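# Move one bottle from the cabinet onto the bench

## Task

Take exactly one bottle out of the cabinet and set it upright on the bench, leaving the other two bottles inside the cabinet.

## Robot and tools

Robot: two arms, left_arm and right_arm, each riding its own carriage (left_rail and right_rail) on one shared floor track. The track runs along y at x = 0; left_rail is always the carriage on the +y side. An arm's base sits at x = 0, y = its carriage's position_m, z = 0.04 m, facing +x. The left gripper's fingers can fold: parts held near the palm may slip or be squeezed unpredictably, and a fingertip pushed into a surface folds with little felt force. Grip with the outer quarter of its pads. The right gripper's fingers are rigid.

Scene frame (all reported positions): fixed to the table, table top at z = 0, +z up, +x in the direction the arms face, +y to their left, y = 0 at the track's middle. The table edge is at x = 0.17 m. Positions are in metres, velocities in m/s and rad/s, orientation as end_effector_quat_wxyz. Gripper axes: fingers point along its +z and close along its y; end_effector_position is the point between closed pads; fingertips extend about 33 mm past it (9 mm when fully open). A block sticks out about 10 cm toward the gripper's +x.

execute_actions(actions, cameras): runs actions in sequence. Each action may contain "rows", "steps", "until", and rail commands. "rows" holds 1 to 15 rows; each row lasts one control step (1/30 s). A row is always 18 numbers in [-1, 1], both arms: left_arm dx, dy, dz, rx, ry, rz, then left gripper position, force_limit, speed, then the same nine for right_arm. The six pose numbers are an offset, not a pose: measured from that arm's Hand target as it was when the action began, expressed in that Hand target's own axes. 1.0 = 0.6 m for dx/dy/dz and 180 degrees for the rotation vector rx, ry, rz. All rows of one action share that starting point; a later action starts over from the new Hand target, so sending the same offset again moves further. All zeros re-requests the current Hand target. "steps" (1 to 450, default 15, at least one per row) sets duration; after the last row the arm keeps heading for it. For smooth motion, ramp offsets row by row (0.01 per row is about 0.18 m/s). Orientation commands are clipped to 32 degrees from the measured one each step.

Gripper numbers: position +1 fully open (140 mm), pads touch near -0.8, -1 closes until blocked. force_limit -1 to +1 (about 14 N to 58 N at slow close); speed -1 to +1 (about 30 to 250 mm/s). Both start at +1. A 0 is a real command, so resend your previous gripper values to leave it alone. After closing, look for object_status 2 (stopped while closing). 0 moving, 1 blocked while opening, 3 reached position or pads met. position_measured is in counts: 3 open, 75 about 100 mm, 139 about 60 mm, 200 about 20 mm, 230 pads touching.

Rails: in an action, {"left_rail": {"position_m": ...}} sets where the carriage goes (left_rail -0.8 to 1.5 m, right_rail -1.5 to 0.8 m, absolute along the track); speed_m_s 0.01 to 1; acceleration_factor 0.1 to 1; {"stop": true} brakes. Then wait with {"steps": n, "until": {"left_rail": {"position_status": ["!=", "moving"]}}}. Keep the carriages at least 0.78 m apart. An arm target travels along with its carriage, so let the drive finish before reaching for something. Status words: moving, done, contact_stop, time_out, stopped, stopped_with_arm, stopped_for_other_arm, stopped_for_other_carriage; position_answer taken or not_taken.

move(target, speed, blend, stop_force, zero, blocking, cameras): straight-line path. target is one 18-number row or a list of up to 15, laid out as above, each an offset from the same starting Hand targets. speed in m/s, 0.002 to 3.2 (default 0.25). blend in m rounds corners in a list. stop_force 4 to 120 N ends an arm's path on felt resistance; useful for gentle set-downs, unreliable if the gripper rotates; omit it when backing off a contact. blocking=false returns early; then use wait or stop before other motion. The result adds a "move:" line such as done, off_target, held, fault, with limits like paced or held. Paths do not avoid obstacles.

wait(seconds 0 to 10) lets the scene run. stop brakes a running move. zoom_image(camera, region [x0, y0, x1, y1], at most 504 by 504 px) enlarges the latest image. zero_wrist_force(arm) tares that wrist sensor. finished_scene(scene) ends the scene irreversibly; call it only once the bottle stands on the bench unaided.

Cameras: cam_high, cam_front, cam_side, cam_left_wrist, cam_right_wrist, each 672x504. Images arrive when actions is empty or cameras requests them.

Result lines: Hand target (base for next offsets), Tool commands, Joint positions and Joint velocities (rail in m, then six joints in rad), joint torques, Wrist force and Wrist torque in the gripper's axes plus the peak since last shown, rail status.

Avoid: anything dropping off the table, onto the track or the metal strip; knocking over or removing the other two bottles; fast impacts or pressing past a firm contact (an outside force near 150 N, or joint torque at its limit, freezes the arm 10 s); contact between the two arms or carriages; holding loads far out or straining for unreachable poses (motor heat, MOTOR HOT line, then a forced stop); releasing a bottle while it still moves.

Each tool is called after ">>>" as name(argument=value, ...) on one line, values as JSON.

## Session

>>> execute_actions(actions=[])

Scene clock: 0.00 s.
left_arm: end_effector_position=(+0.3563, +1.1092, +0.5790) position_measured=3 object_status=3 end_effector_quat_wxyz=(+0.000, +0.000, +1.000, +0.000) | right_arm: end_effector_position=(+0.3563, -0.9862, +0.5790) position_measured=3 object_status=3 end_effector_quat_wxyz=(+0.000, +0.000, +1.000, +0.000)
Joint positions: left_arm=[1.031 -0.281 -2.157 1.821 -1.235 -1.571 -0.28] | right_arm=[-1.065 -0.281 -2.157 1.821 -1.235 -1.571 -0.281]
Joint velocities: within noise
Joint torques (N m): no reading
Wrist force (N): no reading
Wrist torque (N m): no reading
Wrist force, peak (N): no reading
Hand target: left_arm +0.3563, +1.1092, +0.5790; +0.000, +0.000, +1.000, +0.000 | right_arm +0.3563, -0.9862, +0.5790; +0.000, +0.000, +1.000, +0.000
Tool commands: left_gripper/position=+1.0 left_gripper/force_limit=+1.0 left_gripper/speed=+1.0 right_gripper/position=+1.0 right_gripper/force_limit=+1.0 right_gripper/speed=+1.0
left_rail: position_m=1.031 position_status=done
right_rail: position_m=-1.065 position_status=done
camera_calibration:
cam_left_wrist: T_world_to_cam=[[-0.0356846, 0.999146, -0.0208276, -1.06906], [0.938537, 0.0406652, 0.342774, -0.579556], [0.343329, -0.00731568, -0.939187, 0.613212], [0, 0, 0, 1]] pos_world=[0.295252, 1.0962, 0.752311]
cam_right_wrist: T_world_to_cam=[[0.0352528, 0.998995, 0.0276858, 0.962871], [0.948042, -0.0421938, 0.315335, -0.5623], [0.316186, 0.0151309, -0.948577, 0.635061], [0, 0, 0, 1]] pos_world=[0.298343, -0.995238, 0.753059]

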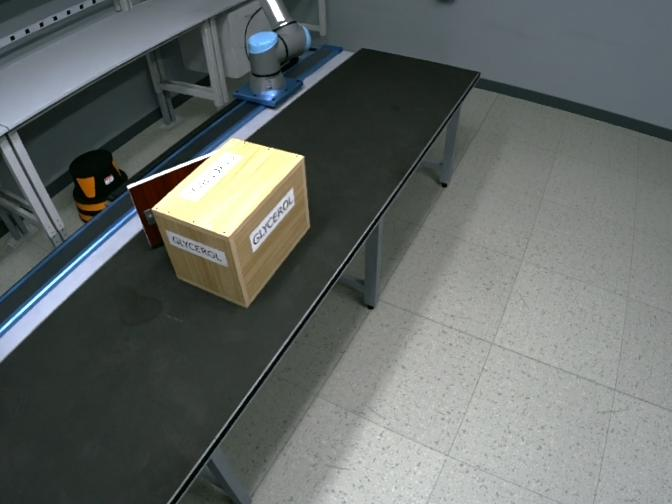

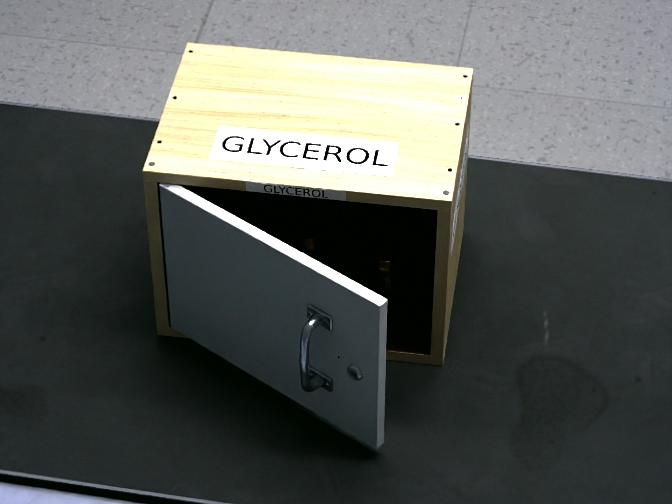

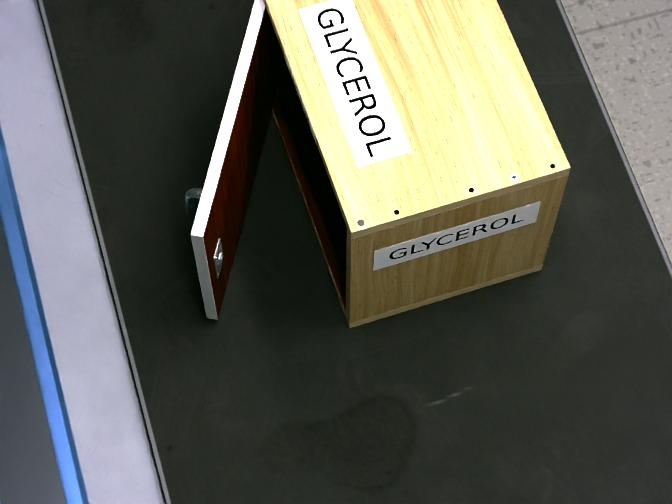

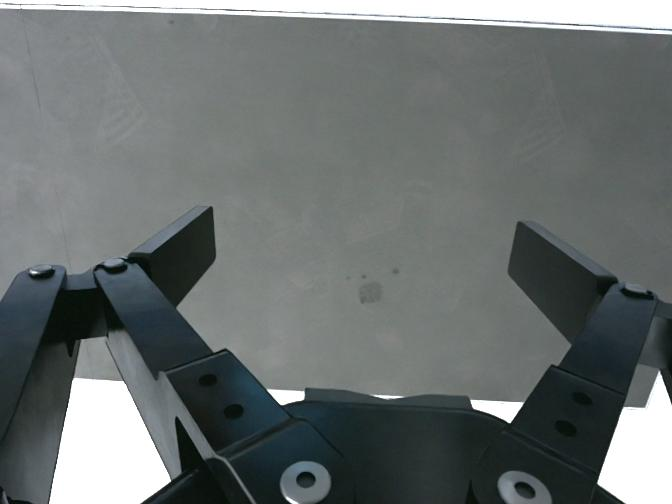

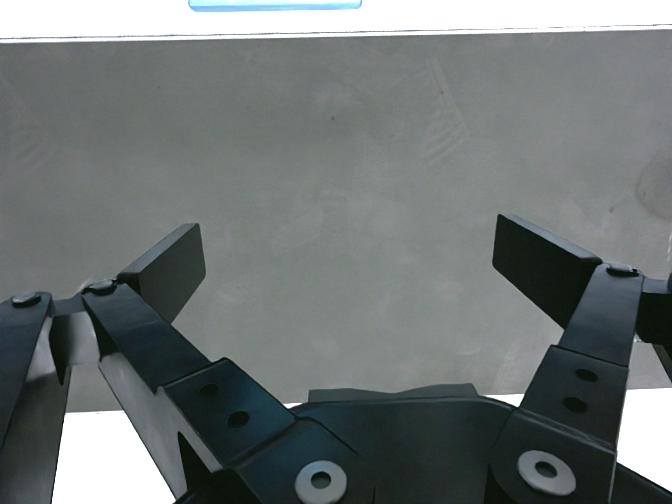

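>>> execute_actions(actions=[{"right_rail":{"position_m":-0.47},"rows":[[0,0,0,0,0,0,1,1,1,0,0,0,0,0,0,-0.8,-1,0]],"steps":5},{"steps":150,"until":{"right_rail":{"position_status":["!=","moving"]}}}])

>>> move(target=[[0,0,0,0,0,0,1,1,1,-0.015,0.285,0.2667,0,0,0,-0.8,-1,0],[0,0,0,0,0,0,1,1,1,-0.0195,0.487,0.5983,0,0,0,-0.8,-1,0],[0,0,0,0,0,0,1,1,1,0.0172,0.517,0.5983,0,0,0,-0.8,-1,0],[0,0,0,0,0,0,1,1,1,0.2247,0.667,0.5983,0,0,0,-0.8,-1,0],[0,0,0,0,0,0,1,1,1,0.3338,0.902,0.5983,0,0,0,-0.8,-1,0],[0,0,0,0,0,0,1,1,1,0.3422,0.9903,0.5983,0,0,0,-0.8,-1,0]], speed=[0.45, 0.25, 0.1, 0.14, 0.14, 0.1], blend=[0.07, 0.005, 0.01, 0.05, 0.026, 0], stop_force=25, cameras=["cam_front", "cam_side", "cam_right_wrist"])

Scene clock: 57.37 s.
left_arm: end_effector_position=(+0.3563, +1.1092, +0.5790) position_measured=3 object_status=3 end_effector_quat_wxyz=(+0.000, +0.000, +1.000, +0.000) | right_arm: end_effector_position=(+0.3563, -0.3914, +0.5790) position_measured=229 object_status=3 end_effector_quat_wxyz=(+0.000, +0.000, +1.000, +0.000)
Joint positions: left_arm=[1.031 -0.281 -2.157 1.821 -1.235 -1.571 -0.281] | right_arm=[-0.47 -0.281 -2.157 1.821 -1.235 -1.571 -0.281]
Joint torques (N m): left_arm=[-0.35 -2.54 -50.55 -4.41 -0.17 0.18] | right_arm=[-2.01 -0.26 -49.15 -5.12 -0.17 -0.13]
Wrist force (N): left_arm=[-0.6 -0.2 -0.3] | right_arm=[0.1 -0.2 -0.4]
Wrist torque (N m): left_arm=[-0.04 0.15 0.00] | right_arm=[-0.04 -0.01 0.00]
Wrist force, peak (N): left_arm=[-0.8 0.2 -0.8] | right_arm=[0.2 -2.0 -0.2]
Hand target: left_arm +0.3563, +1.1092, +0.5790; +0.000, +0.000, +1.000, +0.000 | right_arm +0.3563, -0.3914, +0.5790; +0.000, +0.000, +1.000, +0.000
Off the commanded pose: left_arm 0.000 m, 0 deg | right_arm 0.000 m, 0 deg.
left_rail: position_m=1.031 position_status=done
right_rail: position_m=-0.470 position_status=done

Scene clock: 63.03 s.
left_arm: end_effector_position=(+0.3563, +1.1092, +0.5790) position_measured=3 object_status=3 end_effector_quat_wxyz=(+0.000, +0.000, +1.000, +0.000) | right_arm: end_effector_position=(+0.1511, +0.2027, +0.2200) position_measured=229 object_status=3 end_effector_quat_wxyz=(+0.000, +0.000, +1.000, +0.000)
Joint positions: left_arm=[1.031 -0.281 -2.157 1.821 -1.235 -1.571 -0.281] | right_arm=[-0.47 1.095 -1.499 1.993 -2.065 -1.571 1.095]
Joint torques (N m): left_arm=[-0.85 -2.2 -51.42 -4.66 -0.01 0.18] | right_arm=[13.02 -42.31 -55.01 -2.24 -3.59 3.6]
Wrist force (N): left_arm=[-0.2 -0.2 -0.6] | right_arm=[0.4 -2.2 -0.6]
Wrist torque (N m): left_arm=[-0.05 0.06 0.00] | right_arm=[-0.21 -0.01 -0.03]
Wrist force, peak (N): left_arm=[-0.6 -0.3 -1.0] | right_arm=[-6.1 -5.9 -1.9]
Hand target: left_arm +0.3563, +1.1092, +0.5790; +0.000, +0.000, +1.000, +0.000 | right_arm +0.1511, +0.2027, +0.2200; +0.000, +0.000, +1.000, +0.000
Off the commanded pose: left_arm 0.000 m, 0 deg | right_arm 0.000 m, 0 deg.
left_rail: position_m=1.031 position_status=done
right_rail: position_m=-0.470 position_status=done
move: done
camera_calibration:
cam_right_wrist: T_world_to_cam=[[0.0352528, 0.998995, 0.0276858, -0.207657], [0.948042, -0.0421938, 0.315335, -0.204297], [0.316186, 0.0151309, -0.948577, 0.341446], [0, 0, 0, 1]] pos_world=[0.0930426, 0.193662, 0.394059]
Images, in order (width x height): cam_front 672x504, cam_side 672x504, cam_right_wrist 672x504.

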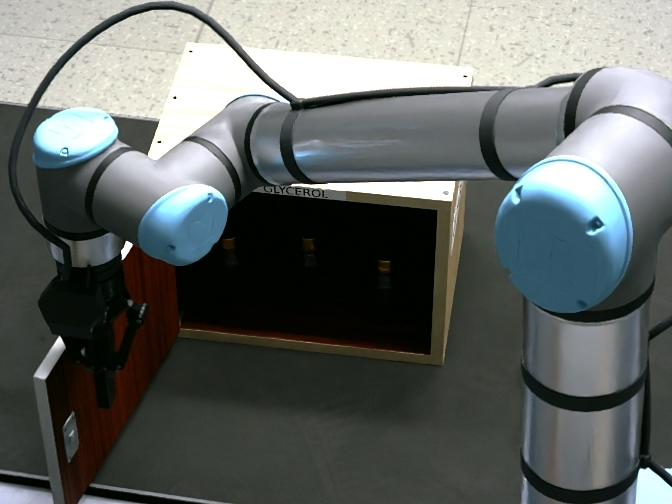

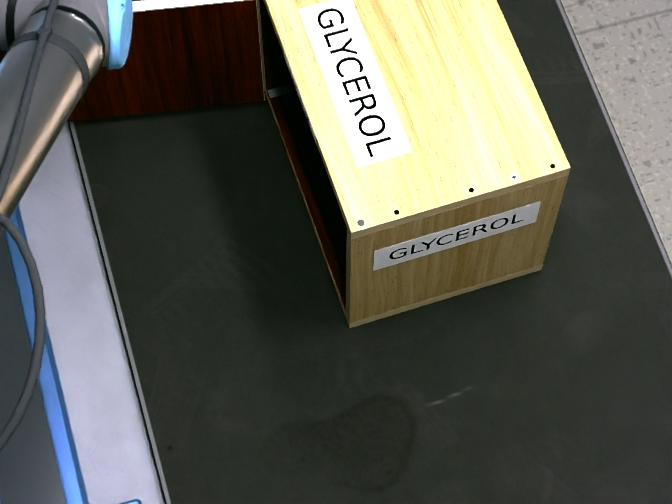

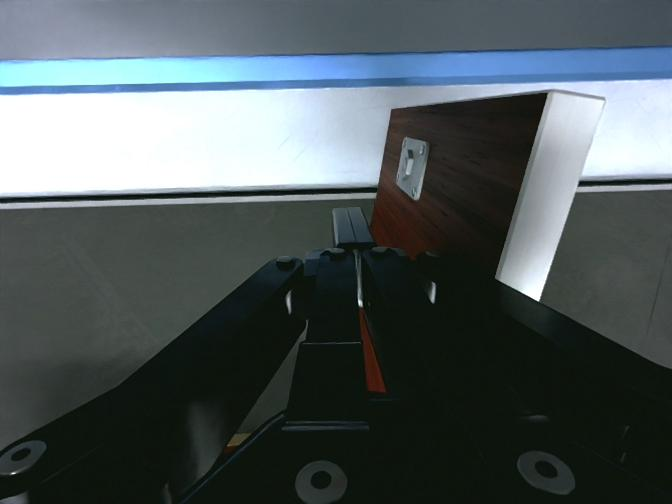

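>>> move(target=[[0,0,0,0,0,0,1,1,1,-0.045,-0.188,-0.1333,0,-0.08,0,0.11,-1,-1],[0,0,0,0,0,0,1,1,1,-0.39,-0.2967,0.1333,0,-0.3333,0,0.11,-1,-1]], speed=[0.35, 0.4], blend=[0.05, 0], cameras=["cam_right_wrist", "cam_front"])

Scene clock: 73.10 s.
left_arm: end_effector_position=(+0.3563, +1.1092, +0.5790) position_measured=3 object_status=3 end_effector_quat_wxyz=(+0.000, +0.000, +1.000, +0.000) | right_arm: end_effector_position=(+0.3851, +0.0247, +0.1400) position_measured=115 object_status=0 end_effector_quat_wxyz=(+0.500, +0.000, +0.866, +0.000)
Joint positions: left_arm=[1.031 -0.281 -2.157 1.821 -1.235 -1.571 -0.281] | right_arm=[-0.47 1.037 -1.169 2.488 -3.612 -2.412 0.702]
Joint torques (N m): left_arm=[0.97 -2.98 -51.58 -4.25 -0.23 0.62] | right_arm=[-16.12 -41.5 -8.13 -9.31 1.88 -3.56]
Wrist force (N): left_arm=[-0.3 0.0 -0.6] | right_arm=[-1.4 0.1 -1.1]
Wrist torque (N m): left_arm=[-0.01 0.07 0.00] | right_arm=[0.02 0.40 -0.14]
Wrist force, peak (N): left_arm=[-0.9 -0.2 -1.0] | right_arm=[-0.1 -1.6 -3.4]
Hand target: left_arm +0.3563, +1.1092, +0.5790; +0.000, +0.000, +1.000, +0.000 | right_arm +0.3851, +0.0247, +0.1400; +0.500, +0.000, +0.866, +0.000
Off the commanded pose: left_arm 0.000 m, 0 deg | right_arm 0.000 m, 0 deg.
left_rail: position_m=1.031 position_status=done
right_rail: position_m=-0.470 position_status=done
move: done
camera_calibration:
cam_right_wrist: T_world_to_cam=[[-0.00634564, 0.998995, 0.0443771, -0.0221938], [0.200995, -0.0421981, 0.978683, -0.213737], [0.979572, 0.0151299, -0.200525, -0.165897], [0, 0, 0, 1]] pos_world=[0.205327, 0.0156622, 0.176899]
Images, in order (width x height): cam_front 672x504, cam_right_wrist 672x504.

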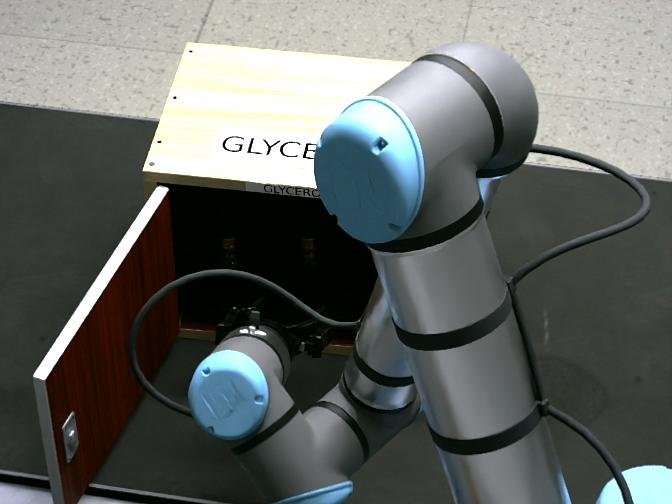

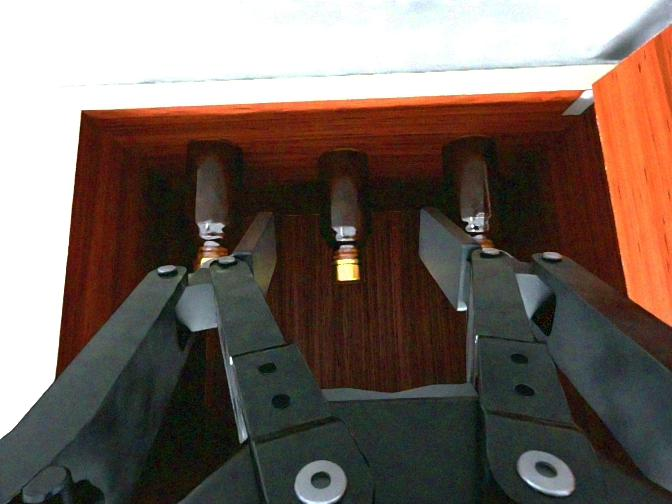

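>>> zoom_image(camera="cam_right_wrist", region=[160, 130, 520, 330])

Scaled by 1.400.

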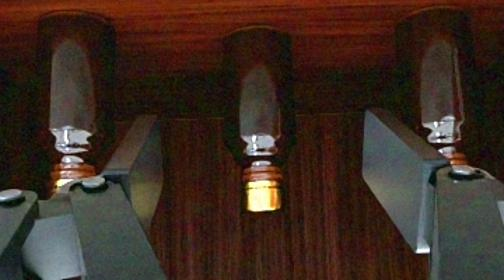

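>>> move(target=[0,0,0,0,0,0,1,1,1,-0.0337,0.0095,0.3183,0,0,0,0.11,-1,-1], speed=0.18, stop_force=20)

>>> execute_actions(actions=[{"rows":[[0,0,0,0,0,0,1,1,1,0,0,0,0,0,0,-1,-0.3,-1]],"steps":65}], cameras=["cam_right_wrist"])

Scene clock: 93.93 s.
left_arm: end_effector_position=(+0.3563, +1.1092, +0.5790) position_measured=3 object_status=3 end_effector_quat_wxyz=(+0.000, +0.000, +1.000, +0.000) | right_arm: end_effector_position=(+0.5606, +0.0304, +0.0620) position_measured=115 object_status=3 end_effector_quat_wxyz=(+0.500, +0.000, +0.866, +0.000)
Joint positions: left_arm=[1.031 -0.281 -2.157 1.821 -1.235 -1.571 -0.281] | right_arm=[-0.47 0.77 -0.908 2.326 -3.882 -2.218 0.452]
Joint torques (N m): left_arm=[-1.19 -1.04 -51.9 -4.57 0.21 0.73] | right_arm=[-18.6 -60.01 -20.02 -8.98 2.5 -3.75]
Wrist force (N): left_arm=[-0.7 0.3 0.1] | right_arm=[-1.3 0.1 -0.7]
Wrist torque (N m): left_arm=[0.07 0.15 0.00] | right_arm=[0.04 0.38 -0.14]
Wrist force, peak (N): left_arm=[-1.0 -0.2 -0.6] | right_arm=[-0.8 -0.2 -2.9]
Hand target: left_arm +0.3563, +1.1092, +0.5790; +0.000, +0.000, +1.000, +0.000 | right_arm +0.5606, +0.0304, +0.0620; +0.500, +0.000, +0.866, +0.000
Off the commanded pose: left_arm 0.000 m, 0 deg | right_arm 0.000 m, 0 deg.
left_rail: position_m=1.031 position_status=done
right_rail: position_m=-0.470 position_status=done
move: done

Scene clock: 96.30 s.
left_arm: end_effector_position=(+0.3563, +1.1092, +0.5790) position_measured=3 object_status=3 end_effector_quat_wxyz=(+0.000, +0.000, +1.000, +0.000) | right_arm: end_effector_position=(+0.5606, +0.0304, +0.0621) position_measured=162 object_status=2 end_effector_quat_wxyz=(+0.500, +0.000, +0.866, +0.000)
Joint positions: left_arm=[1.031 -0.281 -2.157 1.821 -1.235 -1.571 -0.281] | right_arm=[-0.47 0.77 -0.908 2.326 -3.882 -2.218 0.452]
Joint torques (N m): left_arm=[-0.62 -2.62 -51.74 -4.28 -0.16 0.5] | right_arm=[-18.07 -58.87 -12.37 -3.69 -0.83 -3.76]
Wrist force (N): left_arm=[-0.3 0.0 -0.4] | right_arm=[-1.7 -0.2 -3.9]
Wrist torque (N m): left_arm=[-0.01 0.07 0.01] | right_arm=[-0.03 0.37 -0.11]
Wrist force, peak (N): left_arm=[-0.8 0.3 -0.8] | right_arm=[-4.1 -0.5 -3.9]
Hand target: left_arm +0.3563, +1.1092, +0.5790; +0.000, +0.000, +1.000, +0.000 | right_arm +0.5606, +0.0304, +0.0620; +0.500, +0.000, +0.866, +0.000
Off the commanded pose: left_arm 0.000 m, 0 deg | right_arm 0.000 m, 0 deg.
left_rail: position_m=1.031 position_status=done
right_rail: position_m=-0.470 position_status=done
camera_calibration:
cam_right_wrist: T_world_to_cam=[[-0.00634564, 0.998995, 0.0443771, -0.023313], [0.200995, -0.0421981, 0.978683, -0.172434], [0.979572, 0.0151299, -0.200525, -0.353539], [0, 0, 0, 1]] pos_world=[0.380827, 0.0213622, 0.0988995]
Images, in order (width x height): cam_right_wrist 672x504.

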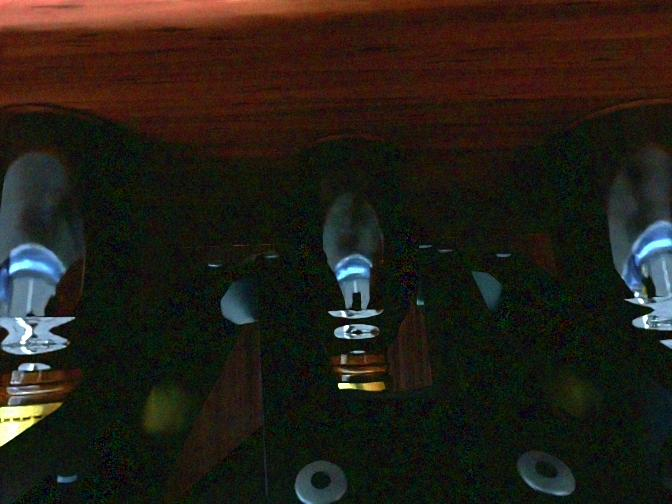

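>>> move(target=[[0,0,0,0,0,0,1,1,1,-0.0433,0,-0.025,0,0,0,-1,-0.3,-1],[0,0,0,0,0,0,1,1,1,0.1445,0,-0.3603,0,0,0,-1,-0.3,-1]], speed=[0.08, 0.22], blend=[0.012, 0])

>>> execute_actions(actions=[{"right_rail":{"position_m":-0.77,"acceleration_factor":0.6},"steps":5},{"steps":200,"until":{"right_rail":{"position_status":["!=","moving"]}}}])

>>> move(target=[[0,0,0,0,0,0,1,1,1,0.0491,0,0.0283,0,0,0,-1,-0.3,-1],[0,0,0,0,0,0,1,1,1,0.075,0,0.0433,0,0,0,-1,-0.3,-1]], speed=[0.08, 0.02], blend=[0.005, 0], stop_force=8, cameras=["cam_right_wrist", "cam_side", "cam_front"])

Scene clock: 115.43 s.
left_arm: end_effector_position=(+0.3563, +1.1092, +0.5790) position_measured=3 object_status=3 end_effector_quat_wxyz=(+0.000, +0.000, +1.000, +0.000) | right_arm: end_effector_position=(+0.3300, +0.0304, +0.0950) position_measured=162 object_status=2 end_effector_quat_wxyz=(+0.500, +0.000, +0.866, +0.000)
Joint positions: left_arm=[1.031 -0.281 -2.157 1.821 -1.235 -1.571 -0.281] | right_arm=[-0.47 1.146 -1.08 2.503 -3.614 -2.48 0.836]
Joint torques (N m): left_arm=[-1.37 -1.8 -52.13 -4.43 0 0.6] | right_arm=[11.78 -76.76 -20.53 -2.75 -6.38 3.65]
Wrist force (N): left_arm=[-0.5 -0.2 0.2] | right_arm=[0.6 0.1 0.0]
Wrist torque (N m): left_arm=[-0.05 0.12 0.00] | right_arm=[0.03 0.46 -0.34]
Wrist force, peak (N): left_arm=[-0.8 0.0 -0.8] | right_arm=[-3.6 0.8 -3.8]
Hand target: left_arm +0.3563, +1.1092, +0.5790; +0.000, +0.000, +1.000, +0.000 | right_arm +0.3300, +0.0304, +0.0951; +0.500, +0.000, +0.866, +0.000
Off the commanded pose: left_arm 0.000 m, 0 deg | right_arm 0.000 m, 0 deg.
left_rail: position_m=1.031 position_status=done
right_rail: position_m=-0.470 position_status=done
move: done

Scene clock: 117.30 s.
left_arm: end_effector_position=(+0.3563, +1.1092, +0.5790) position_measured=3 object_status=3 end_effector_quat_wxyz=(+0.000, +0.000, +1.000, +0.000) | right_arm: end_effector_position=(+0.3300, -0.2696, +0.0951) position_measured=162 object_status=2 end_effector_quat_wxyz=(+0.500, +0.000, +0.866, +0.000)
Joint positions: left_arm=[1.031 -0.281 -2.157 1.821 -1.235 -1.571 -0.281] | right_arm=[-0.77 1.146 -1.08 2.503 -3.613 -2.48 0.836]
Joint torques (N m): left_arm=[-0.14 -1.45 -52.12 -4.37 -0.27 0.56] | right_arm=[5.87 -65.12 -6.22 -4.38 -5.22 3.52]
Wrist force (N): left_arm=[-0.2 -0.4 0.1] | right_arm=[0.7 -0.1 -0.1]
Wrist torque (N m): left_arm=[-0.10 0.04 0.00] | right_arm=[-0.01 0.41 -0.34]
Wrist force, peak (N): left_arm=[-0.9 -0.1 -0.4] | right_arm=[1.1 1.3 -0.2]
Hand target: left_arm +0.3563, +1.1092, +0.5790; +0.000, +0.000, +1.000, +0.000 | right_arm +0.3300, -0.2696, +0.0951; +0.500, +0.000, +0.866, +0.000
Tool commands: left_gripper/position=+1.0 left_gripper/force_limit=+1.0 left_gripper/speed=+1.0 right_gripper/position=-1.0 right_gripper/force_limit=-0.3 right_gripper/speed=-1.0
Off the commanded pose: left_arm 0.000 m, 0 deg | right_arm 0.000 m, 0 deg.
left_rail: position_m=1.031 position_status=done
right_rail: position_m=-0.770 position_status=done

Scene clock: 119.40 s.
left_arm: end_effector_position=(+0.3563, +1.1092, +0.5790) position_measured=3 object_status=3 end_effector_quat_wxyz=(+0.000, +0.000, +1.000, +0.000) | right_arm: end_effector_position=(+0.3300, -0.2696, +0.0434) position_measured=162 object_status=2 end_effector_quat_wxyz=(+0.500, +0.000, +0.866, +0.000)
Joint positions: left_arm=[1.031 -0.281 -2.157 1.821 -1.235 -1.571 -0.281] | right_arm=[-0.77 1.146 -0.94 2.491 -3.741 -2.48 0.836]
Joint torques (N m): left_arm=[0.75 -2.94 -52.19 -4.2 -0.08 0.84] | right_arm=[-14.23 -77.06 -5.86 -0.57 -3.99 -3.2]
Wrist force (N): left_arm=[-0.1 0.0 0.2] | right_arm=[-8.0 -1.4 -5.2]
Wrist torque (N m): left_arm=[0.00 0.01 0.00] | right_arm=[-0.08 0.61 -0.13]
Wrist force, peak (N): left_arm=[-1.0 -0.3 -0.7] | right_arm=[-9.1 -1.3 -6.4]
Hand target: left_arm +0.3563, +1.1092, +0.5790; +0.000, +0.000, +1.000, +0.000 | right_arm +0.3300, -0.2696, +0.0434; +0.500, +0.000, +0.866, +0.000
Off the commanded pose: left_arm 0.000 m, 0 deg | right_arm 0.000 m, 0 deg.
left_rail: position_m=1.031 position_status=done
right_rail: position_m=-0.770 position_status=done
move: contact (right_arm); path passed 1 of 2 targets
camera_calibration:
cam_right_wrist: T_world_to_cam=[[-0.00632616, 0.99899, 0.044475, 0.27574], [0.200996, -0.0422979, 0.978678, -0.120471], [0.979572, 0.0151306, -0.200526, -0.12686], [0, 0, 0, 1]] pos_world=[0.150227, -0.278638, 0.0801997]
Images, in order (width x height): cam_front 672x504, cam_side 672x504, cam_right_wrist 672x504.

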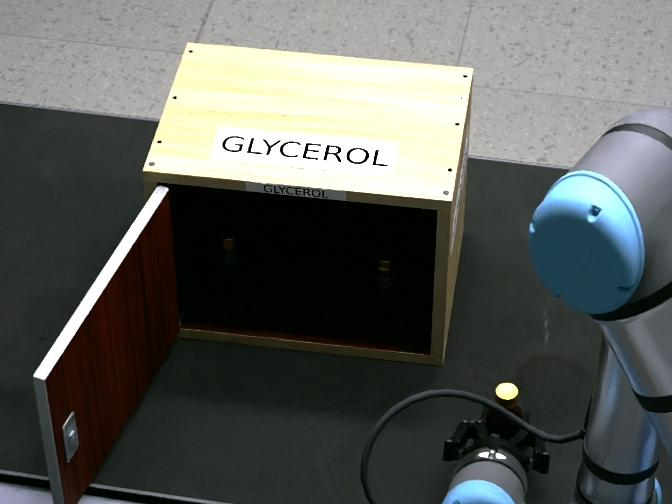

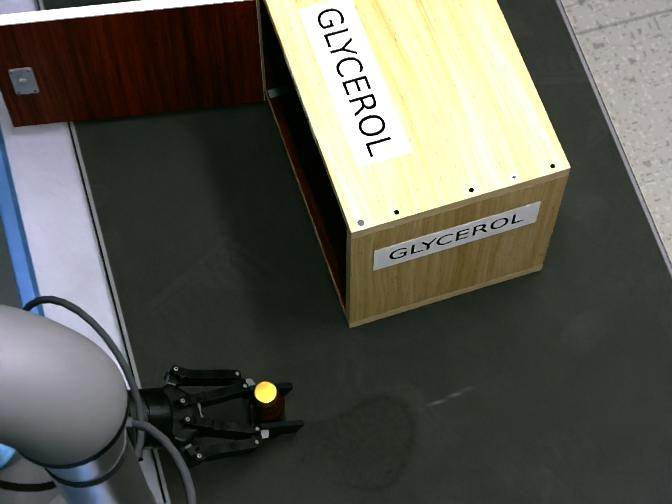

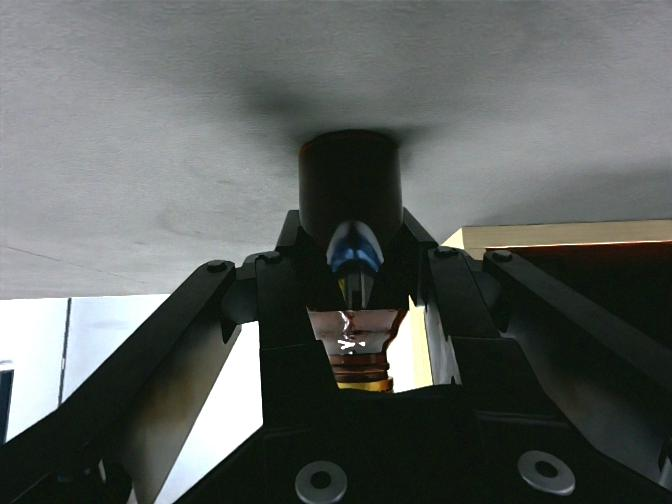

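Bottle is on the bench; release it and back off.

>>> execute_actions(actions=[{"rows":[[0,0,0,0,0,0,1,1,1,0,0,0,0,0,0,0.19,-1,-1]],"steps":45}])

>>> move(target=[0,0,0,0,0,0,1,1,1,-0.01,0,-0.2,0,0,0,0.19,-1,-1], speed=0.16, cameras=["cam_right_wrist", "cam_side", "cam_front"])

Scene clock: 126.13 s.
left_arm: end_effector_position=(+0.3563, +1.1092, +0.5790) position_measured=3 object_status=3 end_effector_quat_wxyz=(+0.000, +0.000, +1.000, +0.000) | right_arm: end_effector_position=(+0.3300, -0.2696, +0.0434) position_measured=105 object_status=3 end_effector_quat_wxyz=(+0.500, +0.000, +0.866, +0.000)
Joint positions: left_arm=[1.031 -0.281 -2.157 1.821 -1.235 -1.571 -0.281] | right_arm=[-0.77 1.146 -0.94 2.491 -3.741 -2.48 0.836]
Joint torques (N m): left_arm=[0.44 -1.96 -52.2 -4.28 0.01 0.86] | right_arm=[4.79 -78.03 1.29 -5.7 -3.71 1.84]
Wrist force (N): left_arm=[-0.5 -0.4 -0.5] | right_arm=[-1.1 0.1 -1.0]
Wrist torque (N m): left_arm=[-0.10 0.12 0.00] | right_arm=[0.02 0.34 -0.19]
Wrist force, peak (N): left_arm=[-0.9 -0.1 -0.6] | right_arm=[-7.5 -2.0 -4.4]
Hand target: left_arm +0.3563, +1.1092, +0.5790; +0.000, +0.000, +1.000, +0.000 | right_arm +0.3300, -0.2696, +0.0434; +0.500, +0.000, +0.866, +0.000
Off the commanded pose: left_arm 0.000 m, 0 deg | right_arm 0.000 m, 0 deg.
left_rail: position_m=1.031 position_status=done
right_rail: position_m=-0.770 position_status=done

Scene clock: 127.67 s.
left_arm: end_effector_position=(+0.3563, +1.1092, +0.5790) position_measured=3 object_status=3 end_effector_quat_wxyz=(+0.000, +0.000, +1.000, +0.000) | right_arm: end_effector_position=(+0.2291, -0.2696, +0.1086) position_measured=105 object_status=3 end_effector_quat_wxyz=(+0.500, +0.000, +0.866, +0.000)
Joint positions: left_arm=[1.031 -0.281 -2.157 1.821 -1.235 -1.571 -0.281] | right_arm=[-0.77 1.349 -1.196 2.524 -3.262 -2.577 1.148]
Joint torques (N m): left_arm=[-0.41 -0.94 -52.75 -4.19 -0.11 0.94] | right_arm=[14.31 -69.83 -24.48 -2.14 -6.27 3.56]
Wrist force (N): left_arm=[-0.2 0.0 -0.3] | right_arm=[-1.3 0.5 -1.1]
Wrist torque (N m): left_arm=[-0.02 0.04 0.01] | right_arm=[0.09 0.41 -0.35]
Wrist force, peak (N): left_arm=[-1.1 -0.3 0.0] | right_arm=[-1.5 0.3 -3.0]
Hand target: left_arm +0.3563, +1.1092, +0.5790; +0.000, +0.000, +1.000, +0.000 | right_arm +0.2291, -0.2695, +0.1086; +0.500, +0.000, +0.866, +0.000
Off the commanded pose: left_arm 0.000 m, 0 deg | right_arm 0.000 m, 0 deg.
left_rail: position_m=1.031 position_status=done
right_rail: position_m=-0.770 position_status=done
move: done
camera_calibration:
cam_right_wrist: T_world_to_cam=[[-0.00642413, 0.998989, 0.0444944, 0.272204], [0.201, -0.0422972, 0.978678, -0.164], [0.97957, 0.0152305, -0.200525, -0.0149193], [0, 0, 0, 1]] pos_world=[0.0493272, -0.278638, 0.1454]
Images, in order (width x height): cam_front 672x504, cam_side 672x504, cam_right_wrist 672x504.

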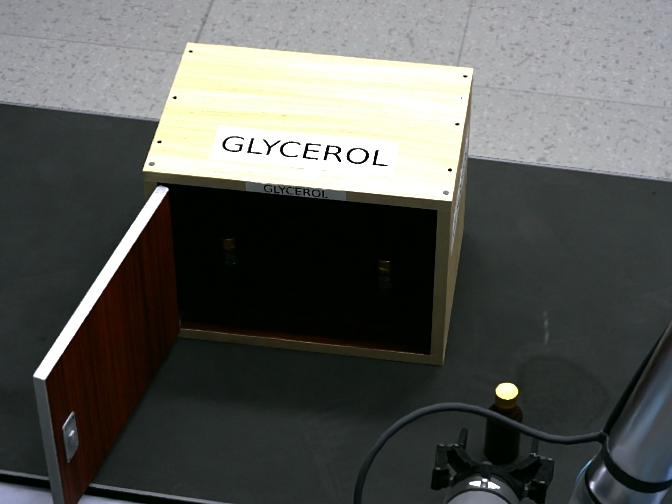

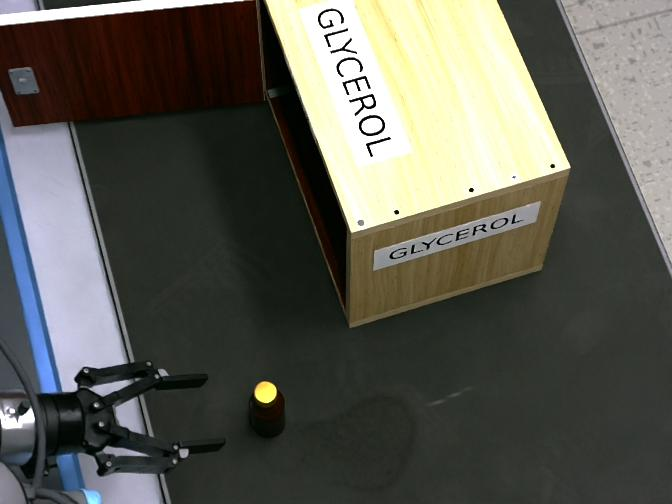

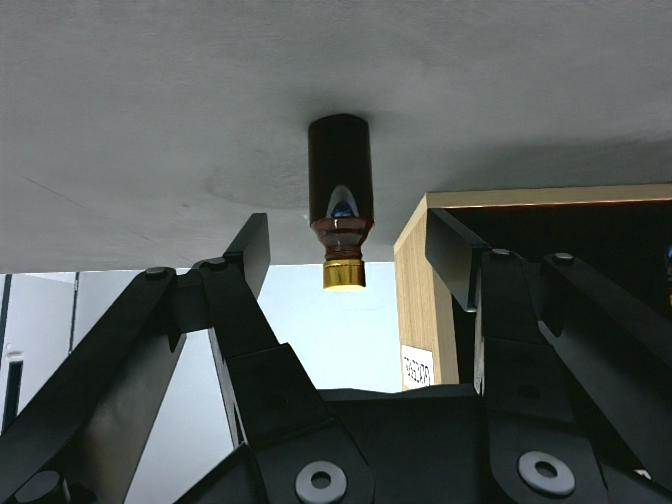

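>>> finished_scene(scene=2)

The scene is finished: the task was done.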